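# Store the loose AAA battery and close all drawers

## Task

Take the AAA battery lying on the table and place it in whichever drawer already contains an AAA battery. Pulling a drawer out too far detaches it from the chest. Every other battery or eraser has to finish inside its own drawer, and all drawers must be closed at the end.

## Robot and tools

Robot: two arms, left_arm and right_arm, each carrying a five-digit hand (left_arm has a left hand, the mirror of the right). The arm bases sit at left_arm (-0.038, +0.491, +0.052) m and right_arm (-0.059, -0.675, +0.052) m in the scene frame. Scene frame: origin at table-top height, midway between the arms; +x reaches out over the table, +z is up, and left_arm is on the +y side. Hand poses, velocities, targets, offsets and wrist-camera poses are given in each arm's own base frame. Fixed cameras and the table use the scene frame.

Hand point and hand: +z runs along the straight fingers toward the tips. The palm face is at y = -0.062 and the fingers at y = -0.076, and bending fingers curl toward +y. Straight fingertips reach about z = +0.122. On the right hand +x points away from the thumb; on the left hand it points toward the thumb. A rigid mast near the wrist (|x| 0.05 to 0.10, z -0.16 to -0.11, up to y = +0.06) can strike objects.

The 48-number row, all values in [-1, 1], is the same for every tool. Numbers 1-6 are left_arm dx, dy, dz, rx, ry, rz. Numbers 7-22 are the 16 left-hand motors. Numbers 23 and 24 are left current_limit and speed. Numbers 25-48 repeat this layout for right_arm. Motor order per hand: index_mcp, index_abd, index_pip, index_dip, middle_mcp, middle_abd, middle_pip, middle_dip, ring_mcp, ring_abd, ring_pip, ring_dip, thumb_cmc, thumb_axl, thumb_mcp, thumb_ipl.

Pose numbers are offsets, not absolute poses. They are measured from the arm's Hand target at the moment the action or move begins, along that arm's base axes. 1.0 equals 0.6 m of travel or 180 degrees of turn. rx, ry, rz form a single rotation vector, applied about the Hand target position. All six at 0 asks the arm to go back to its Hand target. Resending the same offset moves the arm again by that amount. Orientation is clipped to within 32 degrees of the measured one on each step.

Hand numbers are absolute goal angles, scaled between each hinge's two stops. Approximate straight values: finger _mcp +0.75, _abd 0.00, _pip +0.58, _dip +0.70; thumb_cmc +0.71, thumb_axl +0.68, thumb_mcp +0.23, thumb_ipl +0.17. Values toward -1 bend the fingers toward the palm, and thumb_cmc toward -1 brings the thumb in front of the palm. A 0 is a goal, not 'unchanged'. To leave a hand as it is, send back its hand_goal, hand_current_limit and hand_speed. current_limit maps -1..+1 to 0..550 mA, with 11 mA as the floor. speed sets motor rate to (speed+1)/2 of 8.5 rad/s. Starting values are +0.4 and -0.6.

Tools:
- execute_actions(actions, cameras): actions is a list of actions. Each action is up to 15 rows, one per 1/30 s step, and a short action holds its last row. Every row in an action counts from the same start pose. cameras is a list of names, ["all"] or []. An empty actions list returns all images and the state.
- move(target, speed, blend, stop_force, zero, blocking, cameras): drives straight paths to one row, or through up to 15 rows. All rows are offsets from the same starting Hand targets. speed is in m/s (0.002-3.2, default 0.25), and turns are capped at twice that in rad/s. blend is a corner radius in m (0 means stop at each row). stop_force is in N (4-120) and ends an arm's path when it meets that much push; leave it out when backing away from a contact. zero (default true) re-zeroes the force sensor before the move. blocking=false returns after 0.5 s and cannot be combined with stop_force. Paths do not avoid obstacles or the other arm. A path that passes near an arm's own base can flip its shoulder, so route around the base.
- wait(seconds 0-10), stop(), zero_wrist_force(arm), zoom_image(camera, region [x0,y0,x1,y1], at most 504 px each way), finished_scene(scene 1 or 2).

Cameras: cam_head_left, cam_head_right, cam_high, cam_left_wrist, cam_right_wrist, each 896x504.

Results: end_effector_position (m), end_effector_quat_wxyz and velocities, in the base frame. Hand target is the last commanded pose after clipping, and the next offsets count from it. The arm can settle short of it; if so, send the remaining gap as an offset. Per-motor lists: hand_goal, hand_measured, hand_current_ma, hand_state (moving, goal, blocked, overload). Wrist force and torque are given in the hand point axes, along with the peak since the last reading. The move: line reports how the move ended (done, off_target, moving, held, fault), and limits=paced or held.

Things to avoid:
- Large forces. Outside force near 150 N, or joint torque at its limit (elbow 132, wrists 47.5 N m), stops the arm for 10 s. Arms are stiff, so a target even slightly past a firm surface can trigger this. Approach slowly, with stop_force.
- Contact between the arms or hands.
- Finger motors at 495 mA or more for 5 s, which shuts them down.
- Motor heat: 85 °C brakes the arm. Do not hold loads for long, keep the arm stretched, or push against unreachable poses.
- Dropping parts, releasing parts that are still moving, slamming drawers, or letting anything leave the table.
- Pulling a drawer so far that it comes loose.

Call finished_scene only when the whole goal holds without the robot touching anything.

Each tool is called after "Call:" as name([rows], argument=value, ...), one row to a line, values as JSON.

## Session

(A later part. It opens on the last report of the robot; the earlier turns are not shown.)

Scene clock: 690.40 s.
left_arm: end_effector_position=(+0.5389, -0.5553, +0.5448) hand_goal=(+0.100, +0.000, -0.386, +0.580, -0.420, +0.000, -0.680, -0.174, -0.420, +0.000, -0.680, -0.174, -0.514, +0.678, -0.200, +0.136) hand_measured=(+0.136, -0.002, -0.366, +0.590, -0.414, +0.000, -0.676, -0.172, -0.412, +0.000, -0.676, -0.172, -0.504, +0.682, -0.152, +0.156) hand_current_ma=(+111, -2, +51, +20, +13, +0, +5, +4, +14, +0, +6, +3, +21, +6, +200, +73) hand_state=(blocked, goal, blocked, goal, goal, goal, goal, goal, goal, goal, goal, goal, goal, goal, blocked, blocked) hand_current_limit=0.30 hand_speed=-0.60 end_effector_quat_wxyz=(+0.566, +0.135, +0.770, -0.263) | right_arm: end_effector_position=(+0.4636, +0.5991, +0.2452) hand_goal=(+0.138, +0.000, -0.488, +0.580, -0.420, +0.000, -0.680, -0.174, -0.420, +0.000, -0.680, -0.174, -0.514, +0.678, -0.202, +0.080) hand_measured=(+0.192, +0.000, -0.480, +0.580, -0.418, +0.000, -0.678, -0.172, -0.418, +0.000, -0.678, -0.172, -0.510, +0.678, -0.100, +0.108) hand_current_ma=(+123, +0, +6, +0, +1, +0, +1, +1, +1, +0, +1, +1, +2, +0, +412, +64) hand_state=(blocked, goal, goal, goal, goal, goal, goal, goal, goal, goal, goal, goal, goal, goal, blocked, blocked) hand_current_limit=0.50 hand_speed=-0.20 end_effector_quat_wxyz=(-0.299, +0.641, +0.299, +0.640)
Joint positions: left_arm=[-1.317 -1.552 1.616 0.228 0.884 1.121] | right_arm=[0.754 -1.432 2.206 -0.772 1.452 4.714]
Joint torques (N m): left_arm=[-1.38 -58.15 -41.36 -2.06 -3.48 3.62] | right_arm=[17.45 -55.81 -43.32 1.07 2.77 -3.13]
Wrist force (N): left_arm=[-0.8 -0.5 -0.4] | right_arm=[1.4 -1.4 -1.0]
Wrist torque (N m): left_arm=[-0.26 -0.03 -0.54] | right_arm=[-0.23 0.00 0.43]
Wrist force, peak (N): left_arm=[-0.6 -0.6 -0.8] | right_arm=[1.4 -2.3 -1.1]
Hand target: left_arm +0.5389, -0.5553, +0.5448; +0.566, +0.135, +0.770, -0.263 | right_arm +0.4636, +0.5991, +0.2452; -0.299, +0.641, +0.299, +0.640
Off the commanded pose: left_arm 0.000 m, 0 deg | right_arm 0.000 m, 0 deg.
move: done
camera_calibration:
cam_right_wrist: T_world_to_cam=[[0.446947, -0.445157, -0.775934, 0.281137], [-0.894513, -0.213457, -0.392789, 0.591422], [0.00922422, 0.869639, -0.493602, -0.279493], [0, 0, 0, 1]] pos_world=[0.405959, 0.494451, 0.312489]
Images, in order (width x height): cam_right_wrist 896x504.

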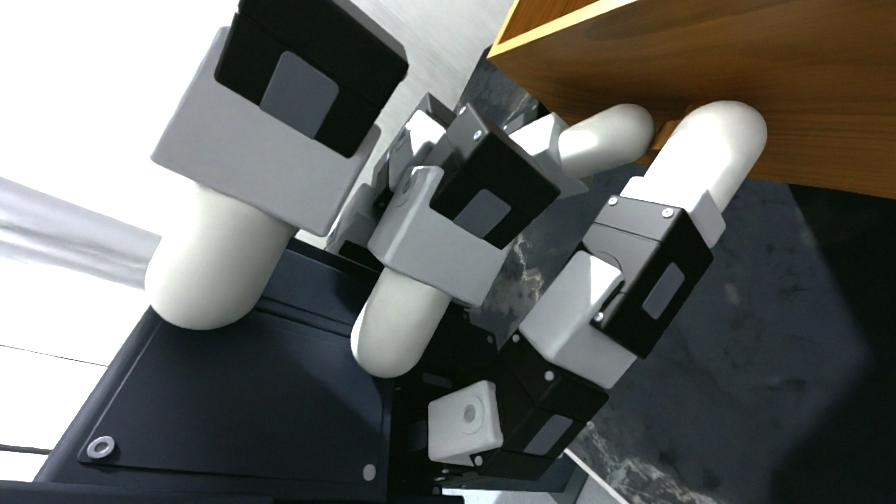

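Call:
move([
  [0,0,0,0,0,0,0.100,0,-0.387,0.580,-0.42,0,-0.68,-0.174,-0.42,0,-0.68,-0.174,-0.514,0.678,-0.2,0.135,0.3,-0.6,-0.0441,0.009,0,0,0,0,0.137,0,-0.489,0.580,-0.42,0,-0.68,-0.174,-0.42,0,-0.68,-0.174,-0.514,0.678,-0.202,0.08,0.5,-0.2],
], speed=0.03, cameras=["cam_high","cam_left_wrist","cam_head_right"])

Call:
zoom_image(camera="cam_high", region=[400, 40, 560, 200])

Call:
zoom_image(camera="cam_left_wrist", region=[0, 80, 200, 280])

Call:
zoom_image(camera="cam_head_right", region=[470, 200, 590, 290])

Scene clock: 697.93 s.
left_arm: end_effector_position=(+0.5389, -0.5553, +0.5448) hand_goal=(+0.100, +0.000, -0.386, +0.580, -0.420, +0.000, -0.680, -0.174, -0.420, +0.000, -0.680, -0.174, -0.514, +0.678, -0.200, +0.136) hand_measured=(+0.136, -0.002, -0.366, +0.590, -0.414, +0.000, -0.676, -0.172, -0.412, +0.000, -0.676, -0.172, -0.504, +0.682, -0.152, +0.156) hand_current_ma=(+111, -2, +51, +20, +13, +0, +5, +4, +14, +0, +6, +3, +21, +6, +200, +73) hand_state=(blocked, goal, blocked, goal, goal, goal, goal, goal, goal, goal, goal, goal, goal, goal, blocked, blocked) hand_current_limit=0.30 hand_speed=-0.60 end_effector_quat_wxyz=(+0.566, +0.135, +0.770, -0.263) | right_arm: end_effector_position=(+0.4370, +0.6045, +0.2452) hand_goal=(+0.138, +0.000, -0.488, +0.580, -0.420, +0.000, -0.680, -0.174, -0.420, +0.000, -0.680, -0.174, -0.514, +0.678, -0.202, +0.080) hand_measured=(+0.180, +0.004, -0.468, +0.590, -0.418, +0.000, -0.678, -0.172, -0.418, +0.000, -0.678, -0.172, -0.530, +0.670, -0.168, +0.102) hand_current_ma=(+82, +2, +25, +9, +1, +0, +1, +1, +1, +0, +1, +1, -18, -8, +85, +45) hand_state=(blocked, goal, goal, goal, goal, goal, goal, goal, goal, goal, goal, goal, goal, goal, blocked, blocked) hand_current_limit=0.50 hand_speed=-0.20 end_effector_quat_wxyz=(-0.299, +0.641, +0.299, +0.640)
Joint positions: left_arm=[-1.317 -1.552 1.616 0.228 0.884 1.121] | right_arm=[0.8 -1.443 2.219 -0.774 1.498 4.714]
Joint torques (N m): left_arm=[-1.69 -59.39 -40.94 -1.87 -3.46 3.8] | right_arm=[-22.05 -38.56 -37 -5.36 -2.45 1.6]
Wrist force (N): left_arm=[-0.7 -0.6 -0.5] | right_arm=[0.6 0.2 0.0]
Wrist torque (N m): left_arm=[-0.26 -0.06 -0.53] | right_arm=[-0.21 0.01 0.43]
Wrist force, peak (N): left_arm=[-1.0 -0.6 -0.7] | right_arm=[2.5 1.6 -0.2]
Hand target: left_arm +0.5389, -0.5553, +0.5448; +0.566, +0.135, +0.770, -0.263 | right_arm +0.4372, +0.6045, +0.2452; -0.299, +0.641, +0.299, +0.640
Off the commanded pose: left_arm 0.000 m, 0 deg | right_arm 0.000 m, 0 deg.
move: done
camera_calibration:
cam_left_wrist: T_world_to_cam=[[-0.0520989, -0.409053, 0.911022, -0.737426], [-0.994702, -0.0596946, -0.0836875, 0.500801], [0.0886157, -0.910556, -0.403776, -0.213715], [0, 0, 0, 1]] pos_world=[0.478667, -0.466351, 0.627429]
Images, in order (width x height): cam_head_right 896x504, cam_high 896x504, cam_left_wrist 896x504.

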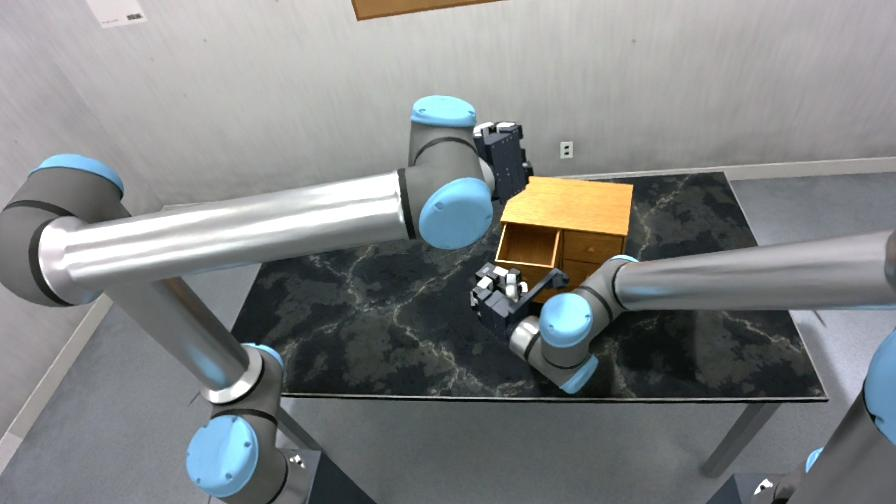

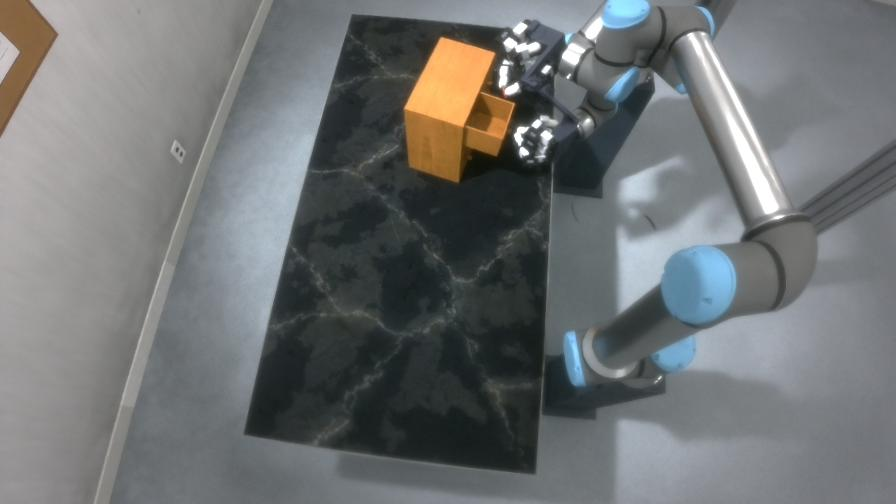

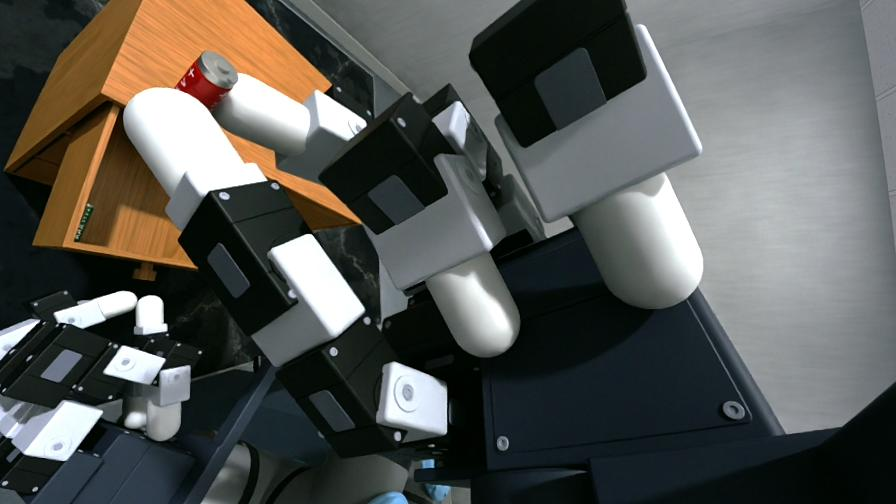

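Scaled by 3.150 from the camera's 896x504 image, which has a finer 1280x720 frame.

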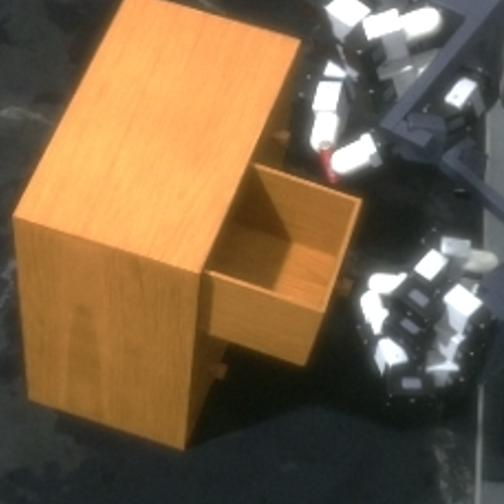

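Scaled by 2.520 from the camera's 896x504 image, which has a finer 1280x720 frame.

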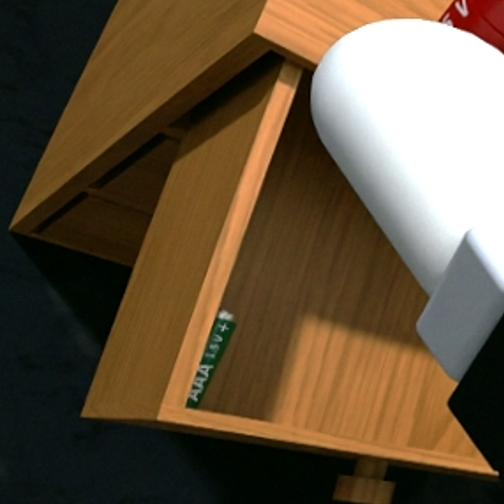

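Scaled by 4.200 from the camera's 896x504 image, which has a finer 1280x720 frame.

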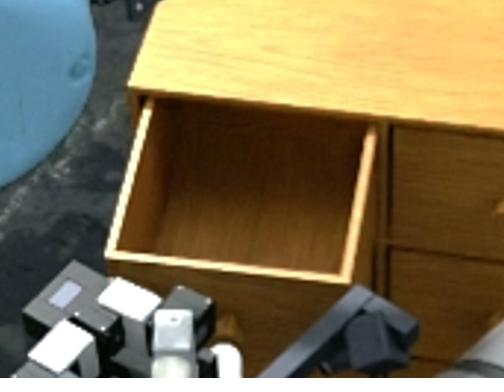

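Call:
move([
  [0,0,0,0,0,0,0.100,0,-0.387,0.580,-0.42,0,-0.68,-0.174,-0.860,0,-0.30,0.478,-0.514,0.678,-0.2,0.135,0.3,-0.6,0,0,0,0,0,0,0.300,0,-0.489,0.580,-0.42,0,-0.68,-0.174,-0.42,0,-0.68,-0.174,-0.514,0.678,0.03,0.104,0.4,0.4],
  [0,0,0,0,0,0,0.100,0,-0.387,0.580,-0.42,0,-0.68,-0.174,-0.860,0,-0.30,0.478,-0.514,0.678,-0.2,0.135,0.3,-0.6,-0.147,0.03,0,0,0,0,0.300,0,-0.489,0.580,-0.42,0,-0.68,-0.174,-0.42,0,-0.68,-0.174,-0.514,0.678,0.03,0.104,0.4,0.4],
  [0,0,0,0,0,0,0.100,0,-0.387,0.580,-0.42,0,-0.68,-0.174,-0.860,0,-0.30,0.478,-0.514,0.678,-0.2,0.135,0.3,-0.6,-0.147,-0.22,-0.08,0,0,0,0.300,0,-0.489,0.580,-0.42,0,-0.68,-0.174,-0.42,0,-0.68,-0.174,-0.514,0.678,0.03,0.104,0.4,0.4],
], speed=[0.1,0.15,0.2], cameras=["cam_left_wrist","cam_high"])

Call:
move([
  [0.0948,-0.1443,-0.2413,-0.3087,0.1153,0.2047,0.100,0,-0.387,0.580,-0.42,0,-0.68,-0.174,-0.860,0,-0.30,0.478,-0.514,0.678,-0.2,0.135,0.3,-0.6,0,0,0,0,0,0,0.300,0,-0.489,0.580,-0.42,0,-0.68,-0.174,-0.42,0,-0.68,-0.174,-0.514,0.678,0.03,0.104,0.4,0.4],
], speed=[0.2], cameras=["all"])

Scene clock: 754.07 s.
left_arm: end_effector_position=(+0.5389, -0.5553, +0.5448) hand_goal=(+0.100, +0.000, -0.386, +0.580, -0.420, +0.000, -0.680, -0.174, -0.860, +0.000, -0.300, +0.478, -0.514, +0.678, -0.200, +0.136) hand_measured=(+0.136, -0.002, -0.366, +0.590, -0.414, +0.000, -0.676, -0.172, -0.838, +0.030, -0.310, +0.462, -0.504, +0.682, -0.152, +0.156) hand_current_ma=(+111, -2, +51, +20, +13, +0, +5, +4, +57, +69, -21, -40, +21, +6, +200, +73) hand_state=(blocked, goal, blocked, goal, goal, goal, goal, goal, blocked, blocked, goal, goal, goal, goal, blocked, blocked) hand_current_limit=0.30 hand_speed=-0.60 end_effector_quat_wxyz=(+0.566, +0.135, +0.770, -0.263) | right_arm: end_effector_position=(+0.3490, +0.4725, +0.1973) hand_goal=(+0.300, +0.000, -0.488, +0.580, -0.420, +0.000, -0.680, -0.174, -0.420, +0.000, -0.680, -0.174, -0.514, +0.678, +0.030, +0.104) hand_measured=(+0.298, +0.004, -0.486, +0.582, -0.418, +0.000, -0.678, -0.172, -0.418, +0.000, -0.678, -0.172, -0.508, +0.678, +0.028, +0.104) hand_current_ma=(+0, +2, +1, +1, +1, +0, +1, +1, +1, +0, +1, +1, +5, +0, -1, +0) hand_state=(goal, goal, goal, goal, goal, goal, goal, goal, goal, goal, goal, goal, goal, goal, goal, goal) hand_current_limit=0.40 hand_speed=0.40 end_effector_quat_wxyz=(-0.299, +0.641, +0.299, +0.640)
Joint positions: left_arm=[-1.317 -1.552 1.616 0.228 0.884 1.121] | right_arm=[0.712 -1.625 2.538 -0.912 1.409 4.714]
Joint torques (N m): left_arm=[-3.43 -57.07 -41.5 -2.17 -3.14 4.02] | right_arm=[-10.9 -26.09 -23.2 0.75 -0.6 -1.19]
Wrist force (N): left_arm=[-0.8 -0.4 -0.6] | right_arm=[0.3 0.0 0.0]
Wrist torque (N m): left_arm=[-0.21 -0.07 -0.54] | right_arm=[-0.26 0.09 0.41]
Wrist force, peak (N): left_arm=[-1.2 -0.5 -0.8] | right_arm=[1.7 -1.1 2.3]
Hand target: left_arm +0.5389, -0.5553, +0.5448; +0.566, +0.135, +0.770, -0.263 | right_arm +0.3490, +0.4725, +0.1972; -0.299, +0.641, +0.299, +0.640
Off the commanded pose: left_arm 0.000 m, 0 deg | right_arm 0.000 m, 0 deg.
move: done
camera_calibration:
cam_left_wrist: T_world_to_cam=[[-0.0520989, -0.409053, 0.911022, -0.737426], [-0.994702, -0.0596946, -0.0836875, 0.500801], [0.0886157, -0.910556, -0.403776, -0.213715], [0, 0, 0, 1]] pos_world=[0.478667, -0.466351, 0.627429]
Images, in order (width x height): cam_high 896x504, cam_left_wrist 896x504.

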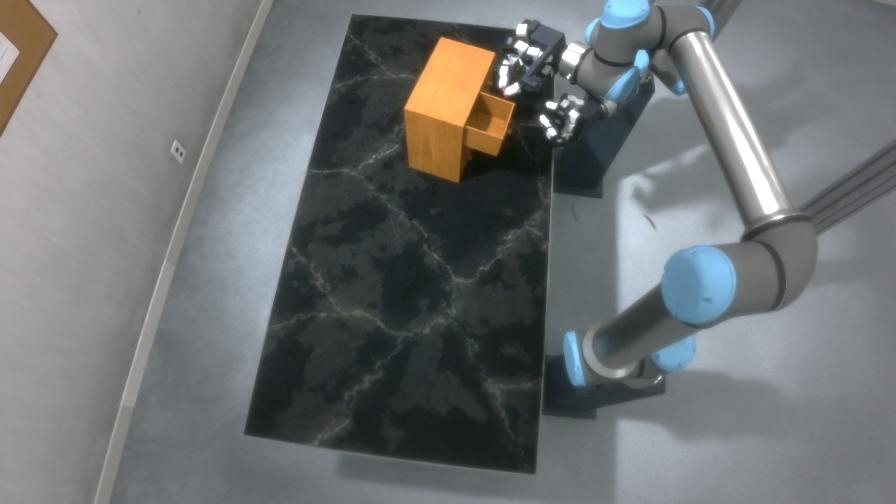

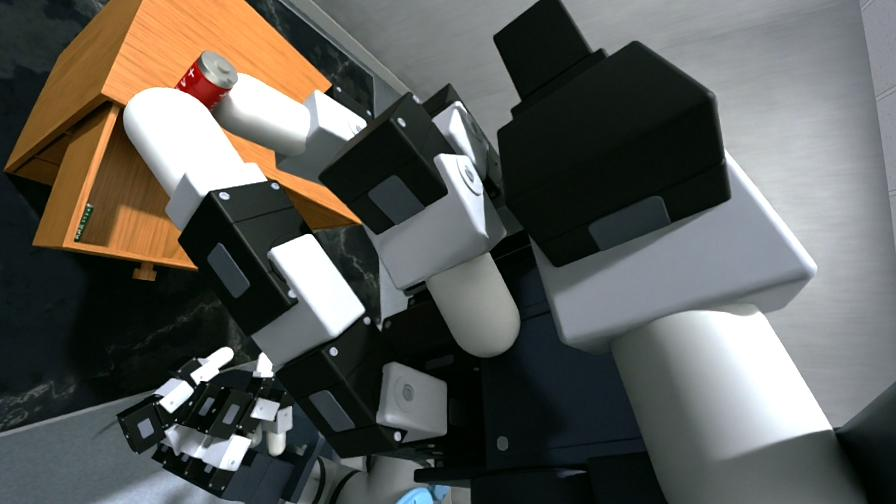

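Scene clock: 757.60 s.
left_arm: end_effector_position=(+0.5958, -0.6419, +0.4000) hand_goal=(+0.100, +0.000, -0.386, +0.580, -0.420, +0.000, -0.680, -0.174, -0.860, +0.000, -0.300, +0.478, -0.514, +0.678, -0.200, +0.136) hand_measured=(+0.136, -0.002, -0.366, +0.590, -0.414, +0.000, -0.676, -0.172, -0.838, +0.030, -0.310, +0.462, -0.504, +0.682, -0.152, +0.156) hand_current_ma=(+111, -2, +51, +21, +11, +0, +5, +4, +57, +69, -21, -40, +21, +6, +200, +73) hand_state=(blocked, goal, blocked, goal, goal, goal, goal, goal, blocked, blocked, goal, goal, goal, goal, blocked, blocked) hand_current_limit=0.30 hand_speed=-0.60 end_effector_quat_wxyz=(+0.474, -0.424, +0.649, -0.418) | right_arm: end_effector_position=(+0.3490, +0.4725, +0.1972) hand_goal=(+0.300, +0.000, -0.488, +0.580, -0.420, +0.000, -0.680, -0.174, -0.420, +0.000, -0.680, -0.174, -0.514, +0.678, +0.030, +0.104) hand_measured=(+0.298, +0.004, -0.486, +0.582, -0.418, +0.000, -0.678, -0.172, -0.418, +0.000, -0.678, -0.172, -0.508, +0.678, +0.028, +0.104) hand_current_ma=(+0, +2, +1, +1, +1, +0, +1, +1, +1, +0, +1, +1, +5, +0, -1, +0) hand_state=(goal, goal, goal, goal, goal, goal, goal, goal, goal, goal, goal, goal, goal, goal, goal, goal) hand_current_limit=0.40 hand_speed=0.40 end_effector_quat_wxyz=(-0.299, +0.641, +0.299, +0.640)
Joint positions: left_arm=[-1.266 -1.261 1.472 0.231 0.489 -0.128] | right_arm=[0.711 -1.625 2.538 -0.912 1.409 4.714]
Joint torques (N m): left_arm=[-10.24 -75.63 -34.61 0.15 1.28 -1.81] | right_arm=[-16.24 -33.45 -22.07 0.94 -1.76 1.5]
Wrist force (N): left_arm=[-0.4 -0.2 -0.6] | right_arm=[0.6 -0.1 0.1]
Wrist torque (N m): left_arm=[-0.10 -0.05 -0.38] | right_arm=[-0.29 0.04 0.43]
Wrist force, peak (N): left_arm=[-1.2 -0.6 -1.0] | right_arm=[0.9 -0.1 0.2]
Hand target: left_arm +0.5958, -0.6419, +0.4000; +0.474, -0.424, +0.649, -0.418 | right_arm +0.3490, +0.4725, +0.1972; -0.299, +0.641, +0.299, +0.640
Off the commanded pose: left_arm 0.000 m, 0 deg | right_arm 0.000 m, 0 deg.
move: done
camera_calibration:
cam_left_wrist: T_world_to_cam=[[0.229853, 0.591583, 0.772785, -0.108482], [-0.717185, -0.433802, 0.5454, -0.116967], [0.657885, -0.679592, 0.324564, -0.838245], [0, 0, 0, 1]] pos_world=[0.492516, -0.556229, 0.419691]
cam_right_wrist: T_world_to_cam=[[0.446947, -0.445157, -0.775934, 0.238801], [-0.894513, -0.213457, -0.392789, 0.442943], [0.00922422, 0.869639, -0.493602, -0.192032], [0, 0, 0, 1]] pos_world=[0.291259, 0.367851, 0.264489]

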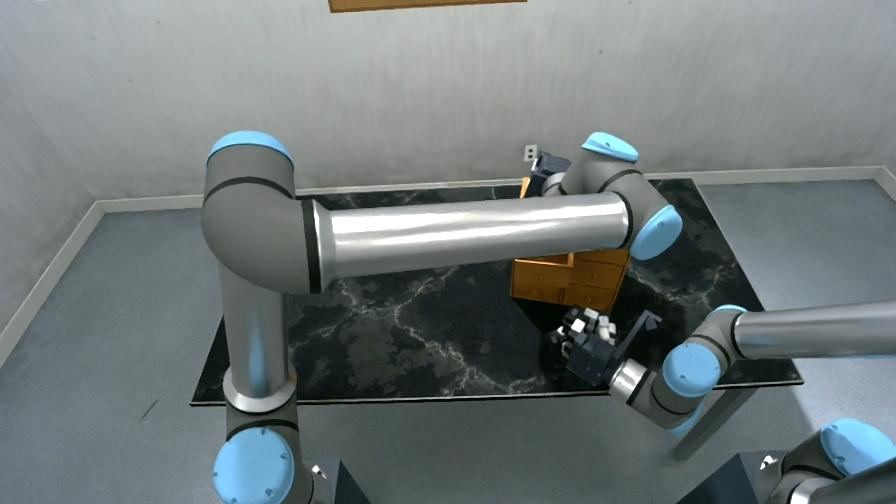

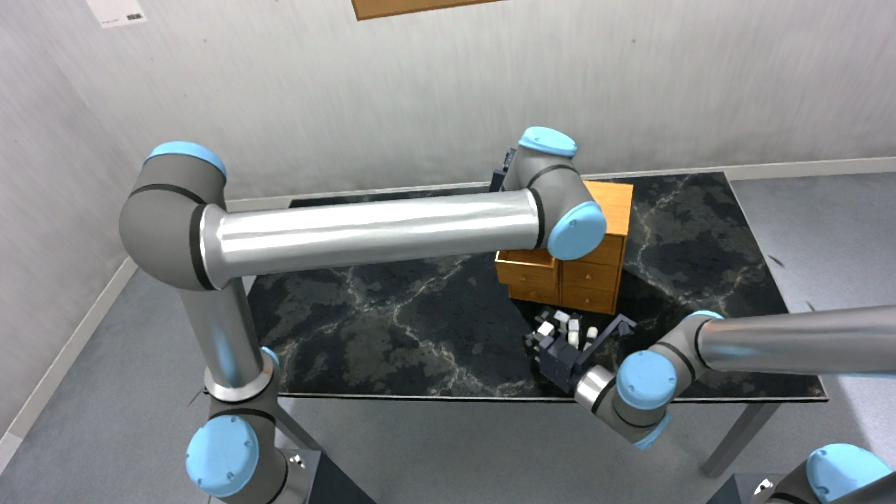

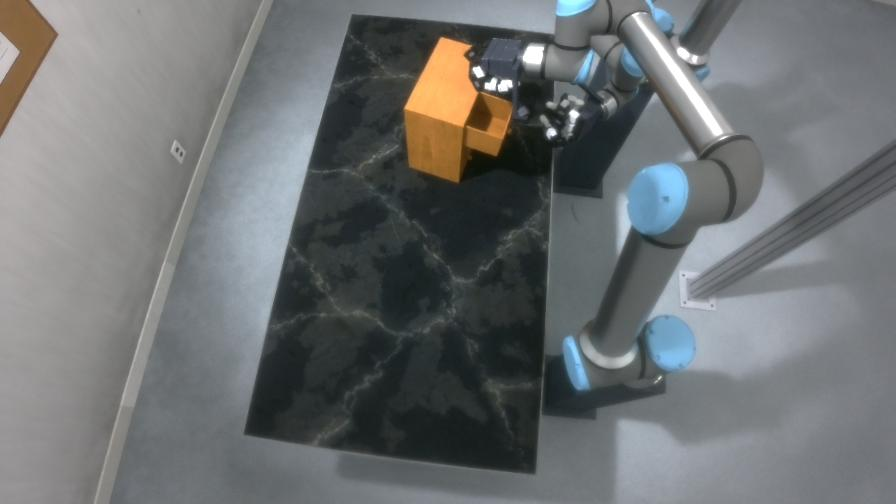

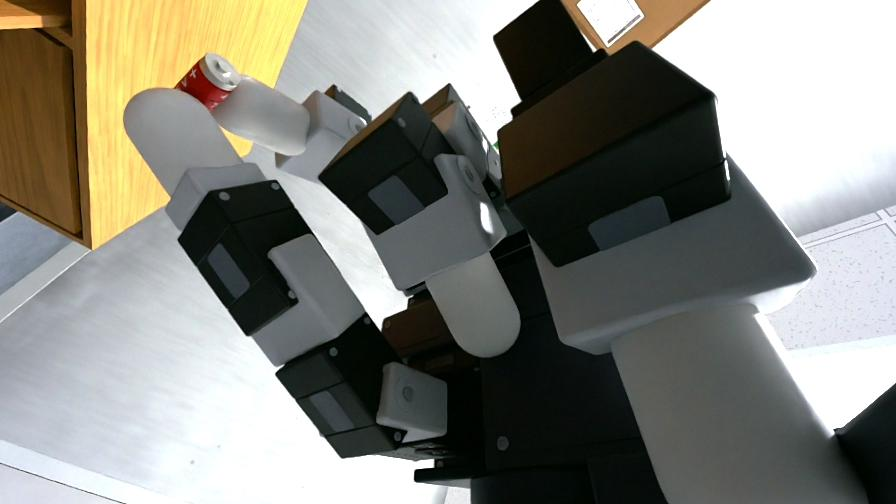

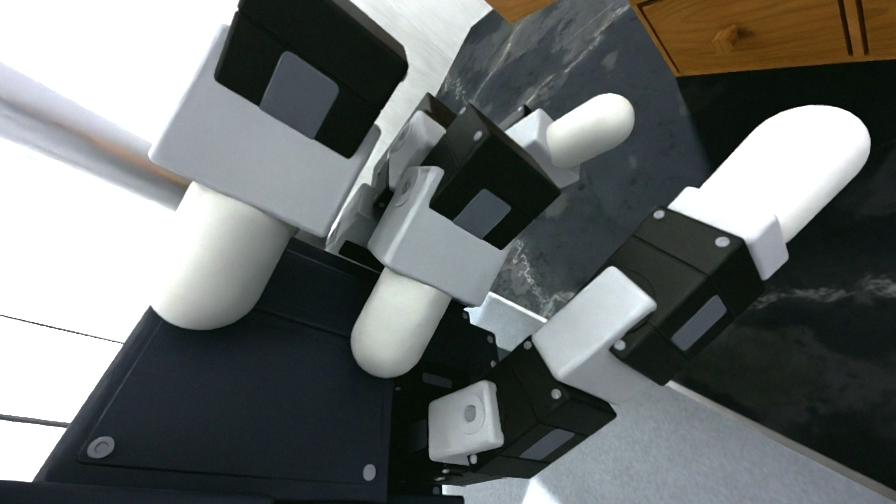

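Call:
zoom_image(camera="cam_high", region=[420, 20, 560, 170])

Call:
zoom_image(camera="cam_left_wrist", region=[0, 0, 320, 250])

Scaled by 3.360 from the camera's 896x504 image, which has a finer 1280x720 frame.

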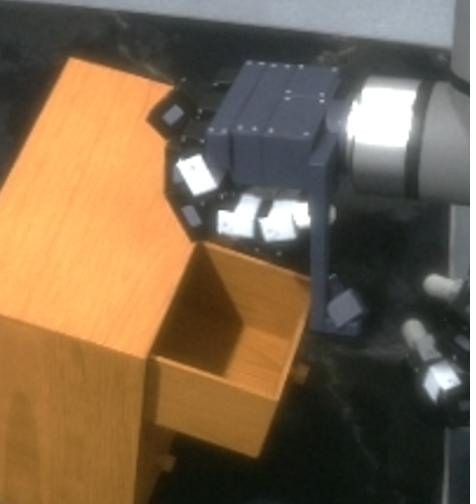

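Scaled by 1.575 from the camera's 896x504 image, which has a finer 1280x720 frame.

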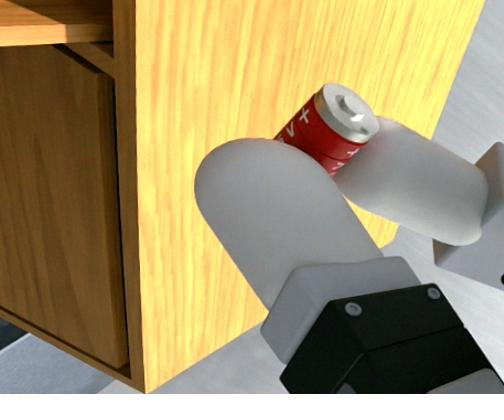

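Call:
move([
  [-0.006,-0.0055,-0.1833,0,0,0,0.100,0,-0.387,0.580,-0.42,0,-0.68,-0.174,-0.860,0,-0.30,0.478,-0.514,0.678,-0.2,0.135,0.3,-0.6,0,0,0,0,0,0,0.300,0,-0.489,0.580,-0.42,0,-0.68,-0.174,-0.42,0,-0.68,-0.174,-0.514,0.678,0.03,0.104,0.4,0.4],
], speed=[0.08], stop_force=6, cameras=["cam_left_wrist","cam_high","cam_head_right"])

Call:
zoom_image(camera="cam_high", region=[420, 20, 560, 170])

Call:
zoom_image(camera="cam_left_wrist", region=[0, 0, 320, 250])

Scene clock: 776.70 s.
left_arm: end_effector_position=(+0.5928, -0.6446, +0.3093) hand_goal=(+0.100, +0.000, -0.386, +0.580, -0.420, +0.000, -0.680, -0.174, -0.860, +0.000, -0.300, +0.478, -0.514, +0.678, -0.200, +0.136) hand_measured=(+0.146, -0.008, -0.378, +0.590, -0.414, +0.000, -0.676, -0.172, -0.838, +0.030, -0.310, +0.462, -0.506, +0.682, -0.154, +0.156) hand_current_ma=(+151, -12, +14, +21, +11, +0, +5, +4, +57, +69, -21, -40, +16, +6, +189, +73) hand_state=(blocked, goal, goal, goal, goal, goal, goal, goal, blocked, blocked, goal, goal, goal, goal, blocked, blocked) hand_current_limit=0.30 hand_speed=-0.60 end_effector_quat_wxyz=(+0.474, -0.424, +0.649, -0.418) | right_arm: end_effector_position=(+0.3490, +0.4725, +0.1972) hand_goal=(+0.300, +0.000, -0.488, +0.580, -0.420, +0.000, -0.680, -0.174, -0.420, +0.000, -0.680, -0.174, -0.514, +0.678, +0.030, +0.104) hand_measured=(+0.298, +0.004, -0.486, +0.582, -0.418, +0.000, -0.678, -0.172, -0.418, +0.000, -0.678, -0.172, -0.508, +0.678, +0.028, +0.104) hand_current_ma=(+0, +2, +1, +1, +1, +0, +1, +1, +1, +0, +1, +1, +5, +0, -1, +0) hand_state=(goal, goal, goal, goal, goal, goal, goal, goal, goal, goal, goal, goal, goal, goal, goal, goal) hand_current_limit=0.40 hand_speed=0.40 end_effector_quat_wxyz=(-0.299, +0.641, +0.299, +0.640)
Joint positions: left_arm=[-1.272 -1.217 1.578 0.085 0.485 -0.133] | right_arm=[0.711 -1.625 2.538 -0.912 1.409 4.714]
Joint torques (N m): left_arm=[8.83 -62.13 -31.07 -1 1.34 4.05] | right_arm=[-16.26 -33 -22.68 0.95 -2.06 1.58]
Wrist force (N): left_arm=[-2.2 -2.4 -3.9] | right_arm=[0.2 0.3 0.2]
Wrist torque (N m): left_arm=[0.19 0.09 -0.41] | right_arm=[-0.24 0.10 0.40]
Wrist force, peak (N): left_arm=[-6.1 -31.1 -12.5] | right_arm=[1.0 0.0 0.1]
Hand target: left_arm +0.5928, -0.6446, +0.3093; +0.474, -0.424, +0.649, -0.418 (not the last commanded pose) | right_arm +0.3490, +0.4725, +0.1972; -0.299, +0.641, +0.299, +0.640
Off the commanded pose: left_arm 0.019 m, 0 deg | right_arm 0.000 m, 0 deg.
move: contact (left_arm)
camera_calibration:
cam_left_wrist: T_world_to_cam=[[0.230009, 0.5917, 0.772649, -0.03601], [-0.717081, -0.433714, 0.545608, -0.070935], [0.657945, -0.679547, 0.324538, -0.808731], [0, 0, 0, 1]] pos_world=[0.489517, -0.559029, 0.32899]
Images, in order (width x height): cam_head_right 896x504, cam_high 896x504, cam_left_wrist 896x504.

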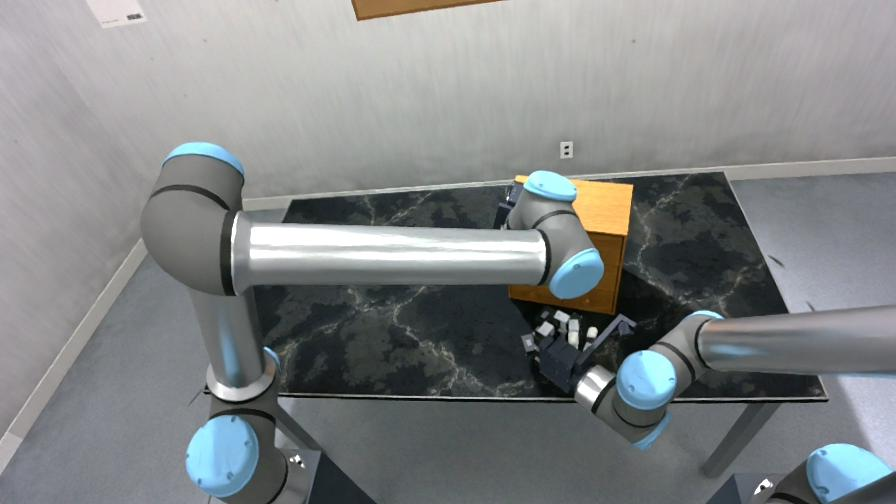

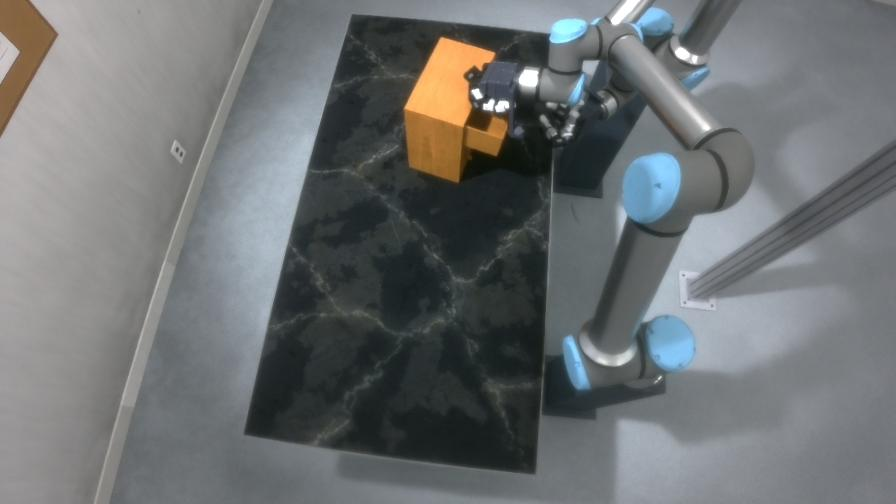

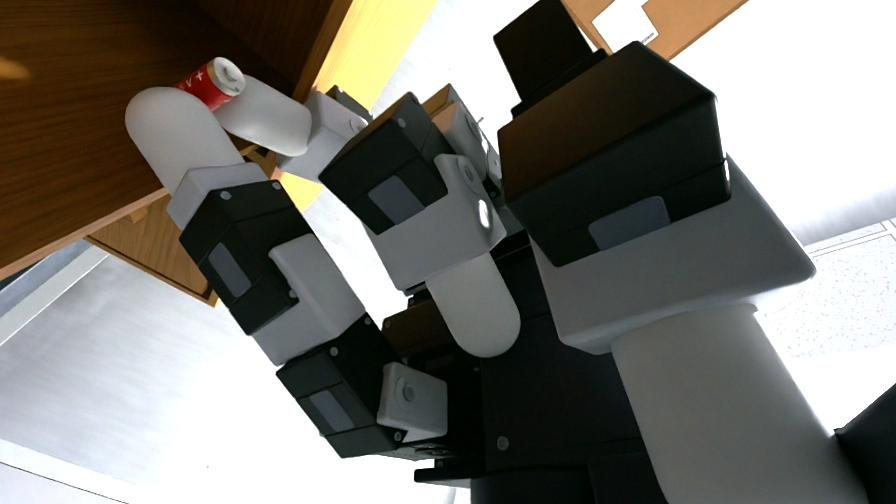

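Scaled by 3.360 from the camera's 896x504 image, which has a finer 1280x720 frame.

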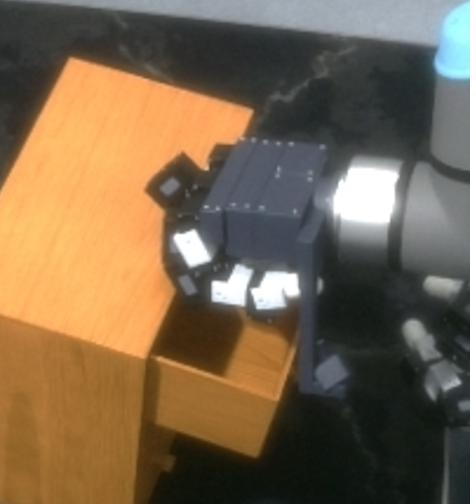

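Scaled by 1.575 from the camera's 896x504 image, which has a finer 1280x720 frame.

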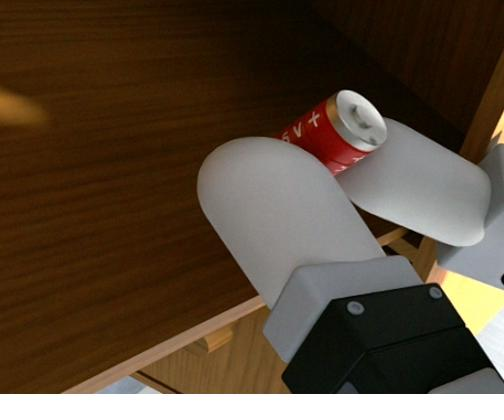

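Call:
move(target=[0,0,0.025,0,0,0, 0.100,0,-0.387,0.580,-0.420,0,-0.680,-0.174,-0.860,0,-0.30,0.478,-0.514,0.678,-0.200,0.135,0.3,-0.6, 0,0,0,0,0,0, 0.300,0,-0.489,0.580,-0.42,0,-0.68,-0.174,-0.42,0,-0.68,-0.174,-0.514,0.678,0.03,0.104,0.4,0.4], speed=0.08, cameras=["cam_head_left","cam_head_right","cam_high","cam_left_wrist"])

Call:
zoom_image(camera="cam_high", region=[330, 100, 600, 260])

Call:
zoom_image(camera="cam_left_wrist", region=[196, 0, 700, 504])

Scene clock: 804.27 s.
left_arm: end_effector_position=(+0.5928, -0.6446, +0.3245) hand_goal=(+0.100, +0.000, -0.386, +0.580, -0.420, +0.000, -0.680, -0.174, -0.860, +0.000, -0.300, +0.478, -0.514, +0.678, -0.200, +0.136) hand_measured=(+0.144, -0.006, -0.370, +0.590, -0.414, +0.000, -0.676, -0.172, -0.838, +0.030, -0.310, +0.462, -0.506, +0.682, -0.158, +0.156) hand_current_ma=(+146, -8, +36, +21, +11, +0, +5, +4, +57, +69, -21, -40, +16, +6, +176, +73) hand_state=(blocked, goal, goal, goal, goal, goal, goal, goal, blocked, blocked, goal, goal, goal, goal, blocked, blocked) hand_current_limit=0.30 hand_speed=-0.60 end_effector_quat_wxyz=(+0.474, -0.424, +0.649, -0.418) end_effector_velocity=(+0.001, +0.000, +0.000) end_effector_angular_velocity=(-0.003, -0.001, +0.002) | right_arm: end_effector_position=(+0.3490, +0.4725, +0.1972) hand_goal=(+0.300, +0.000, -0.488, +0.580, -0.420, +0.000, -0.680, -0.174, -0.420, +0.000, -0.680, -0.174, -0.514, +0.678, +0.030, +0.104) hand_measured=(+0.298, +0.004, -0.486, +0.582, -0.418, +0.000, -0.678, -0.172, -0.418, +0.000, -0.678, -0.172, -0.508, +0.678, +0.028, +0.104) hand_current_ma=(+0, +2, +1, +1, +1, +0, +1, +1, +1, +0, +1, +1, +5, +0, -1, +0) hand_state=(goal, goal, goal, goal, goal, goal, goal, goal, goal, goal, goal, goal, goal, goal, goal, goal) hand_current_limit=0.40 hand_speed=0.40 end_effector_quat_wxyz=(-0.299, +0.641, +0.299, +0.640)
Joint positions: left_arm=[-1.272 -1.225 1.562 0.11 0.485 -0.133] | right_arm=[0.711 -1.625 2.538 -0.912 1.409 4.714]
Joint velocities: left_arm=[0.001 0 0.001 -0.005 -0.001 0] | right_arm=[within noise]
Joint torques (N m): left_arm=[9.32 -64.08 -34.61 -0.22 1.12 -0.08] | right_arm=[-16.9 -34.79 -22.49 0.85 -1.84 1.64]
Wrist force (N): left_arm=[-1.5 -0.1 -2.4] | right_arm=[0.5 0.0 0.0]
Wrist torque (N m): left_arm=[0.07 0.04 -0.33] | right_arm=[-0.27 0.07 0.42]
Wrist force, peak (N): left_arm=[-2.7 -3.0 -4.3] | right_arm=[0.9 0.0 0.4]
Hand target: left_arm +0.5928, -0.6446, +0.3243; +0.474, -0.424, +0.649, -0.418 | right_arm +0.3490, +0.4725, +0.1972; -0.299, +0.641, +0.299, +0.640
Off the commanded pose: left_arm 0.000 m, 0 deg | right_arm 0.000 m, 0 deg.
move: done
camera_calibration:
cam_left_wrist: T_world_to_cam=[[0.230009, 0.5917, 0.772649, -0.0477543], [-0.717081, -0.433714, 0.545608, -0.0792282], [0.657945, -0.679547, 0.324538, -0.813664], [0, 0, 0, 1]] pos_world=[0.489517, -0.559029, 0.34419]
Images, in order (width x height): cam_head_left 896x504, cam_head_right 896x504, cam_high 896x504, cam_left_wrist 896x504.

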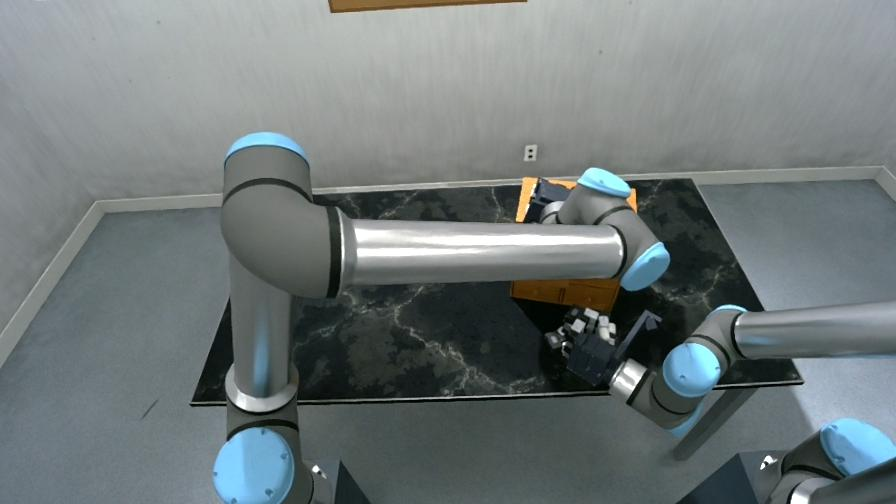

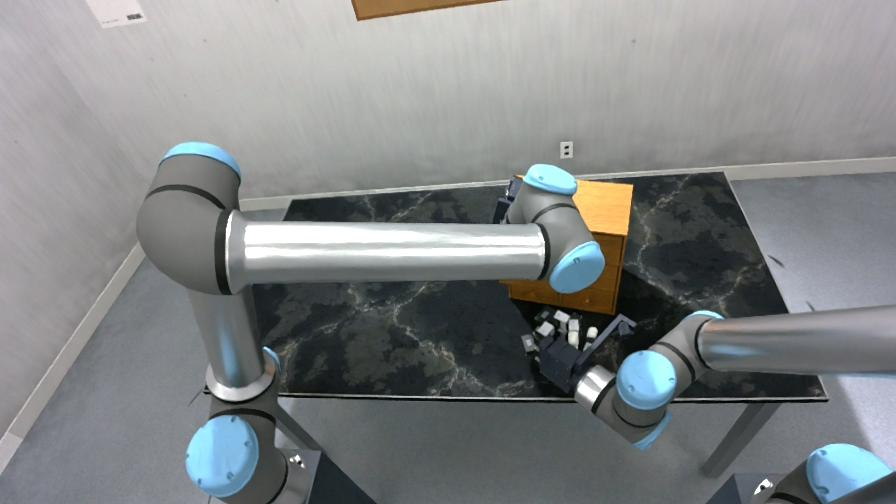

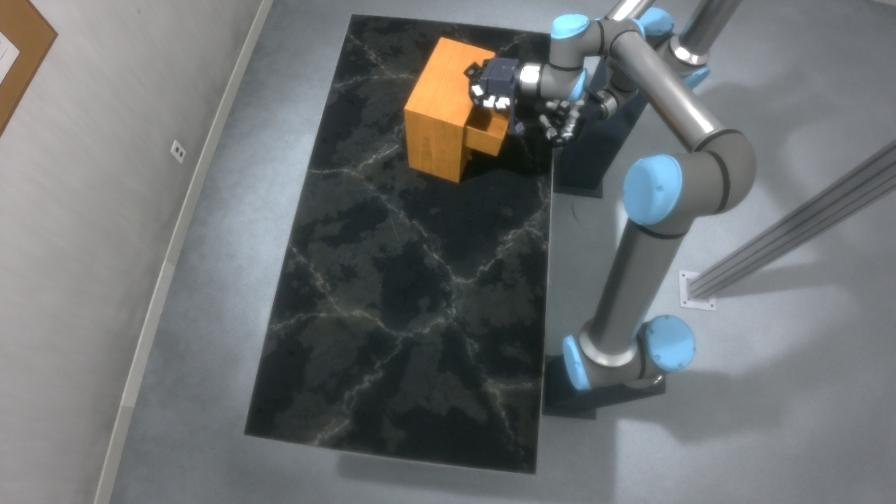

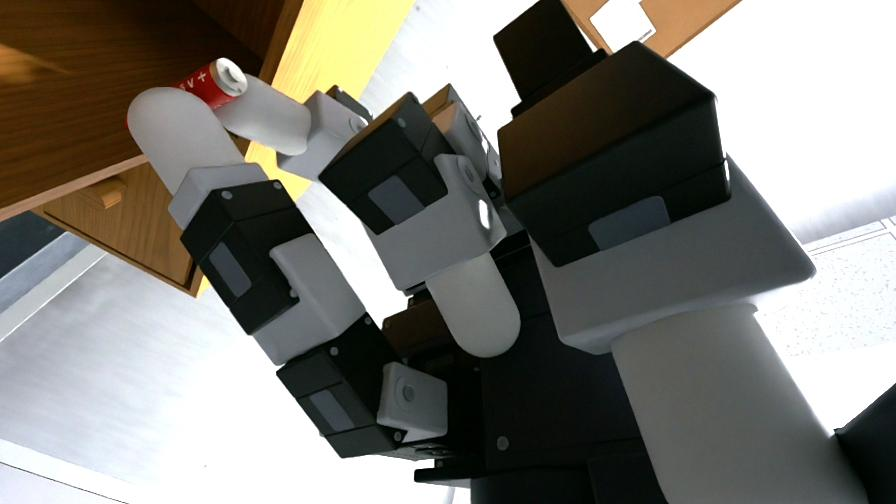

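Scaled by 1.867 from the camera's 896x504 image, which has a finer 1280x720 frame.

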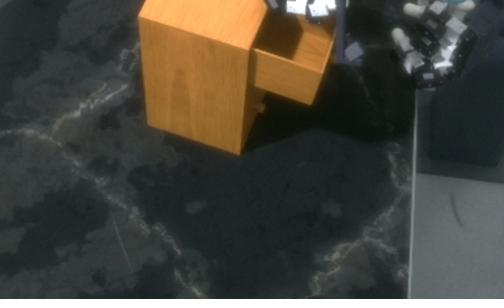

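Scaled by 1.000.

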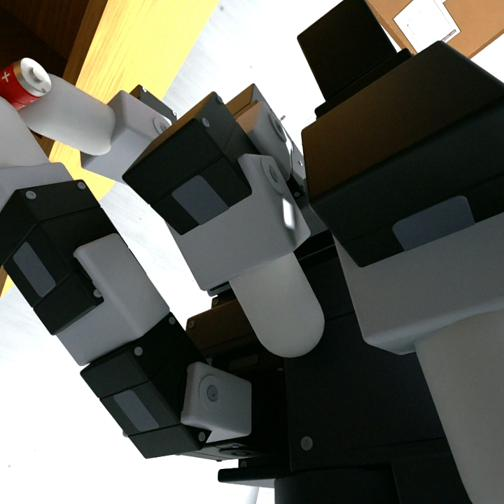

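Call:
zoom_image(camera="cam_high", region=[400, 30, 540, 190])

Call:
zoom_image(camera="cam_left_wrist", region=[0, 0, 448, 320])

Scaled by 3.150 from the camera's 896x504 image, which has a finer 1280x720 frame.

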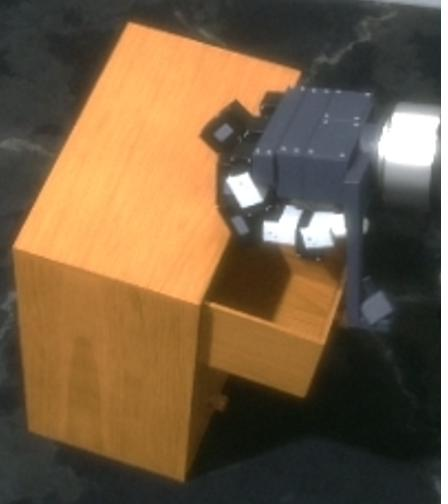

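Scaled by 1.125 from the camera's 896x504 image, which has a finer 1280x720 frame.

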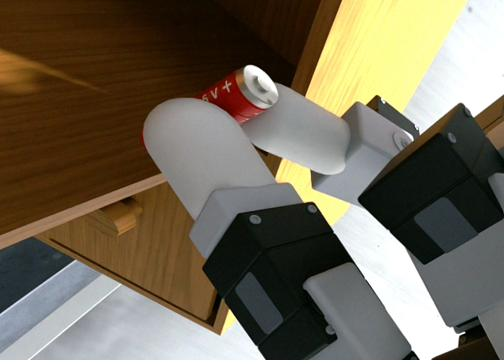

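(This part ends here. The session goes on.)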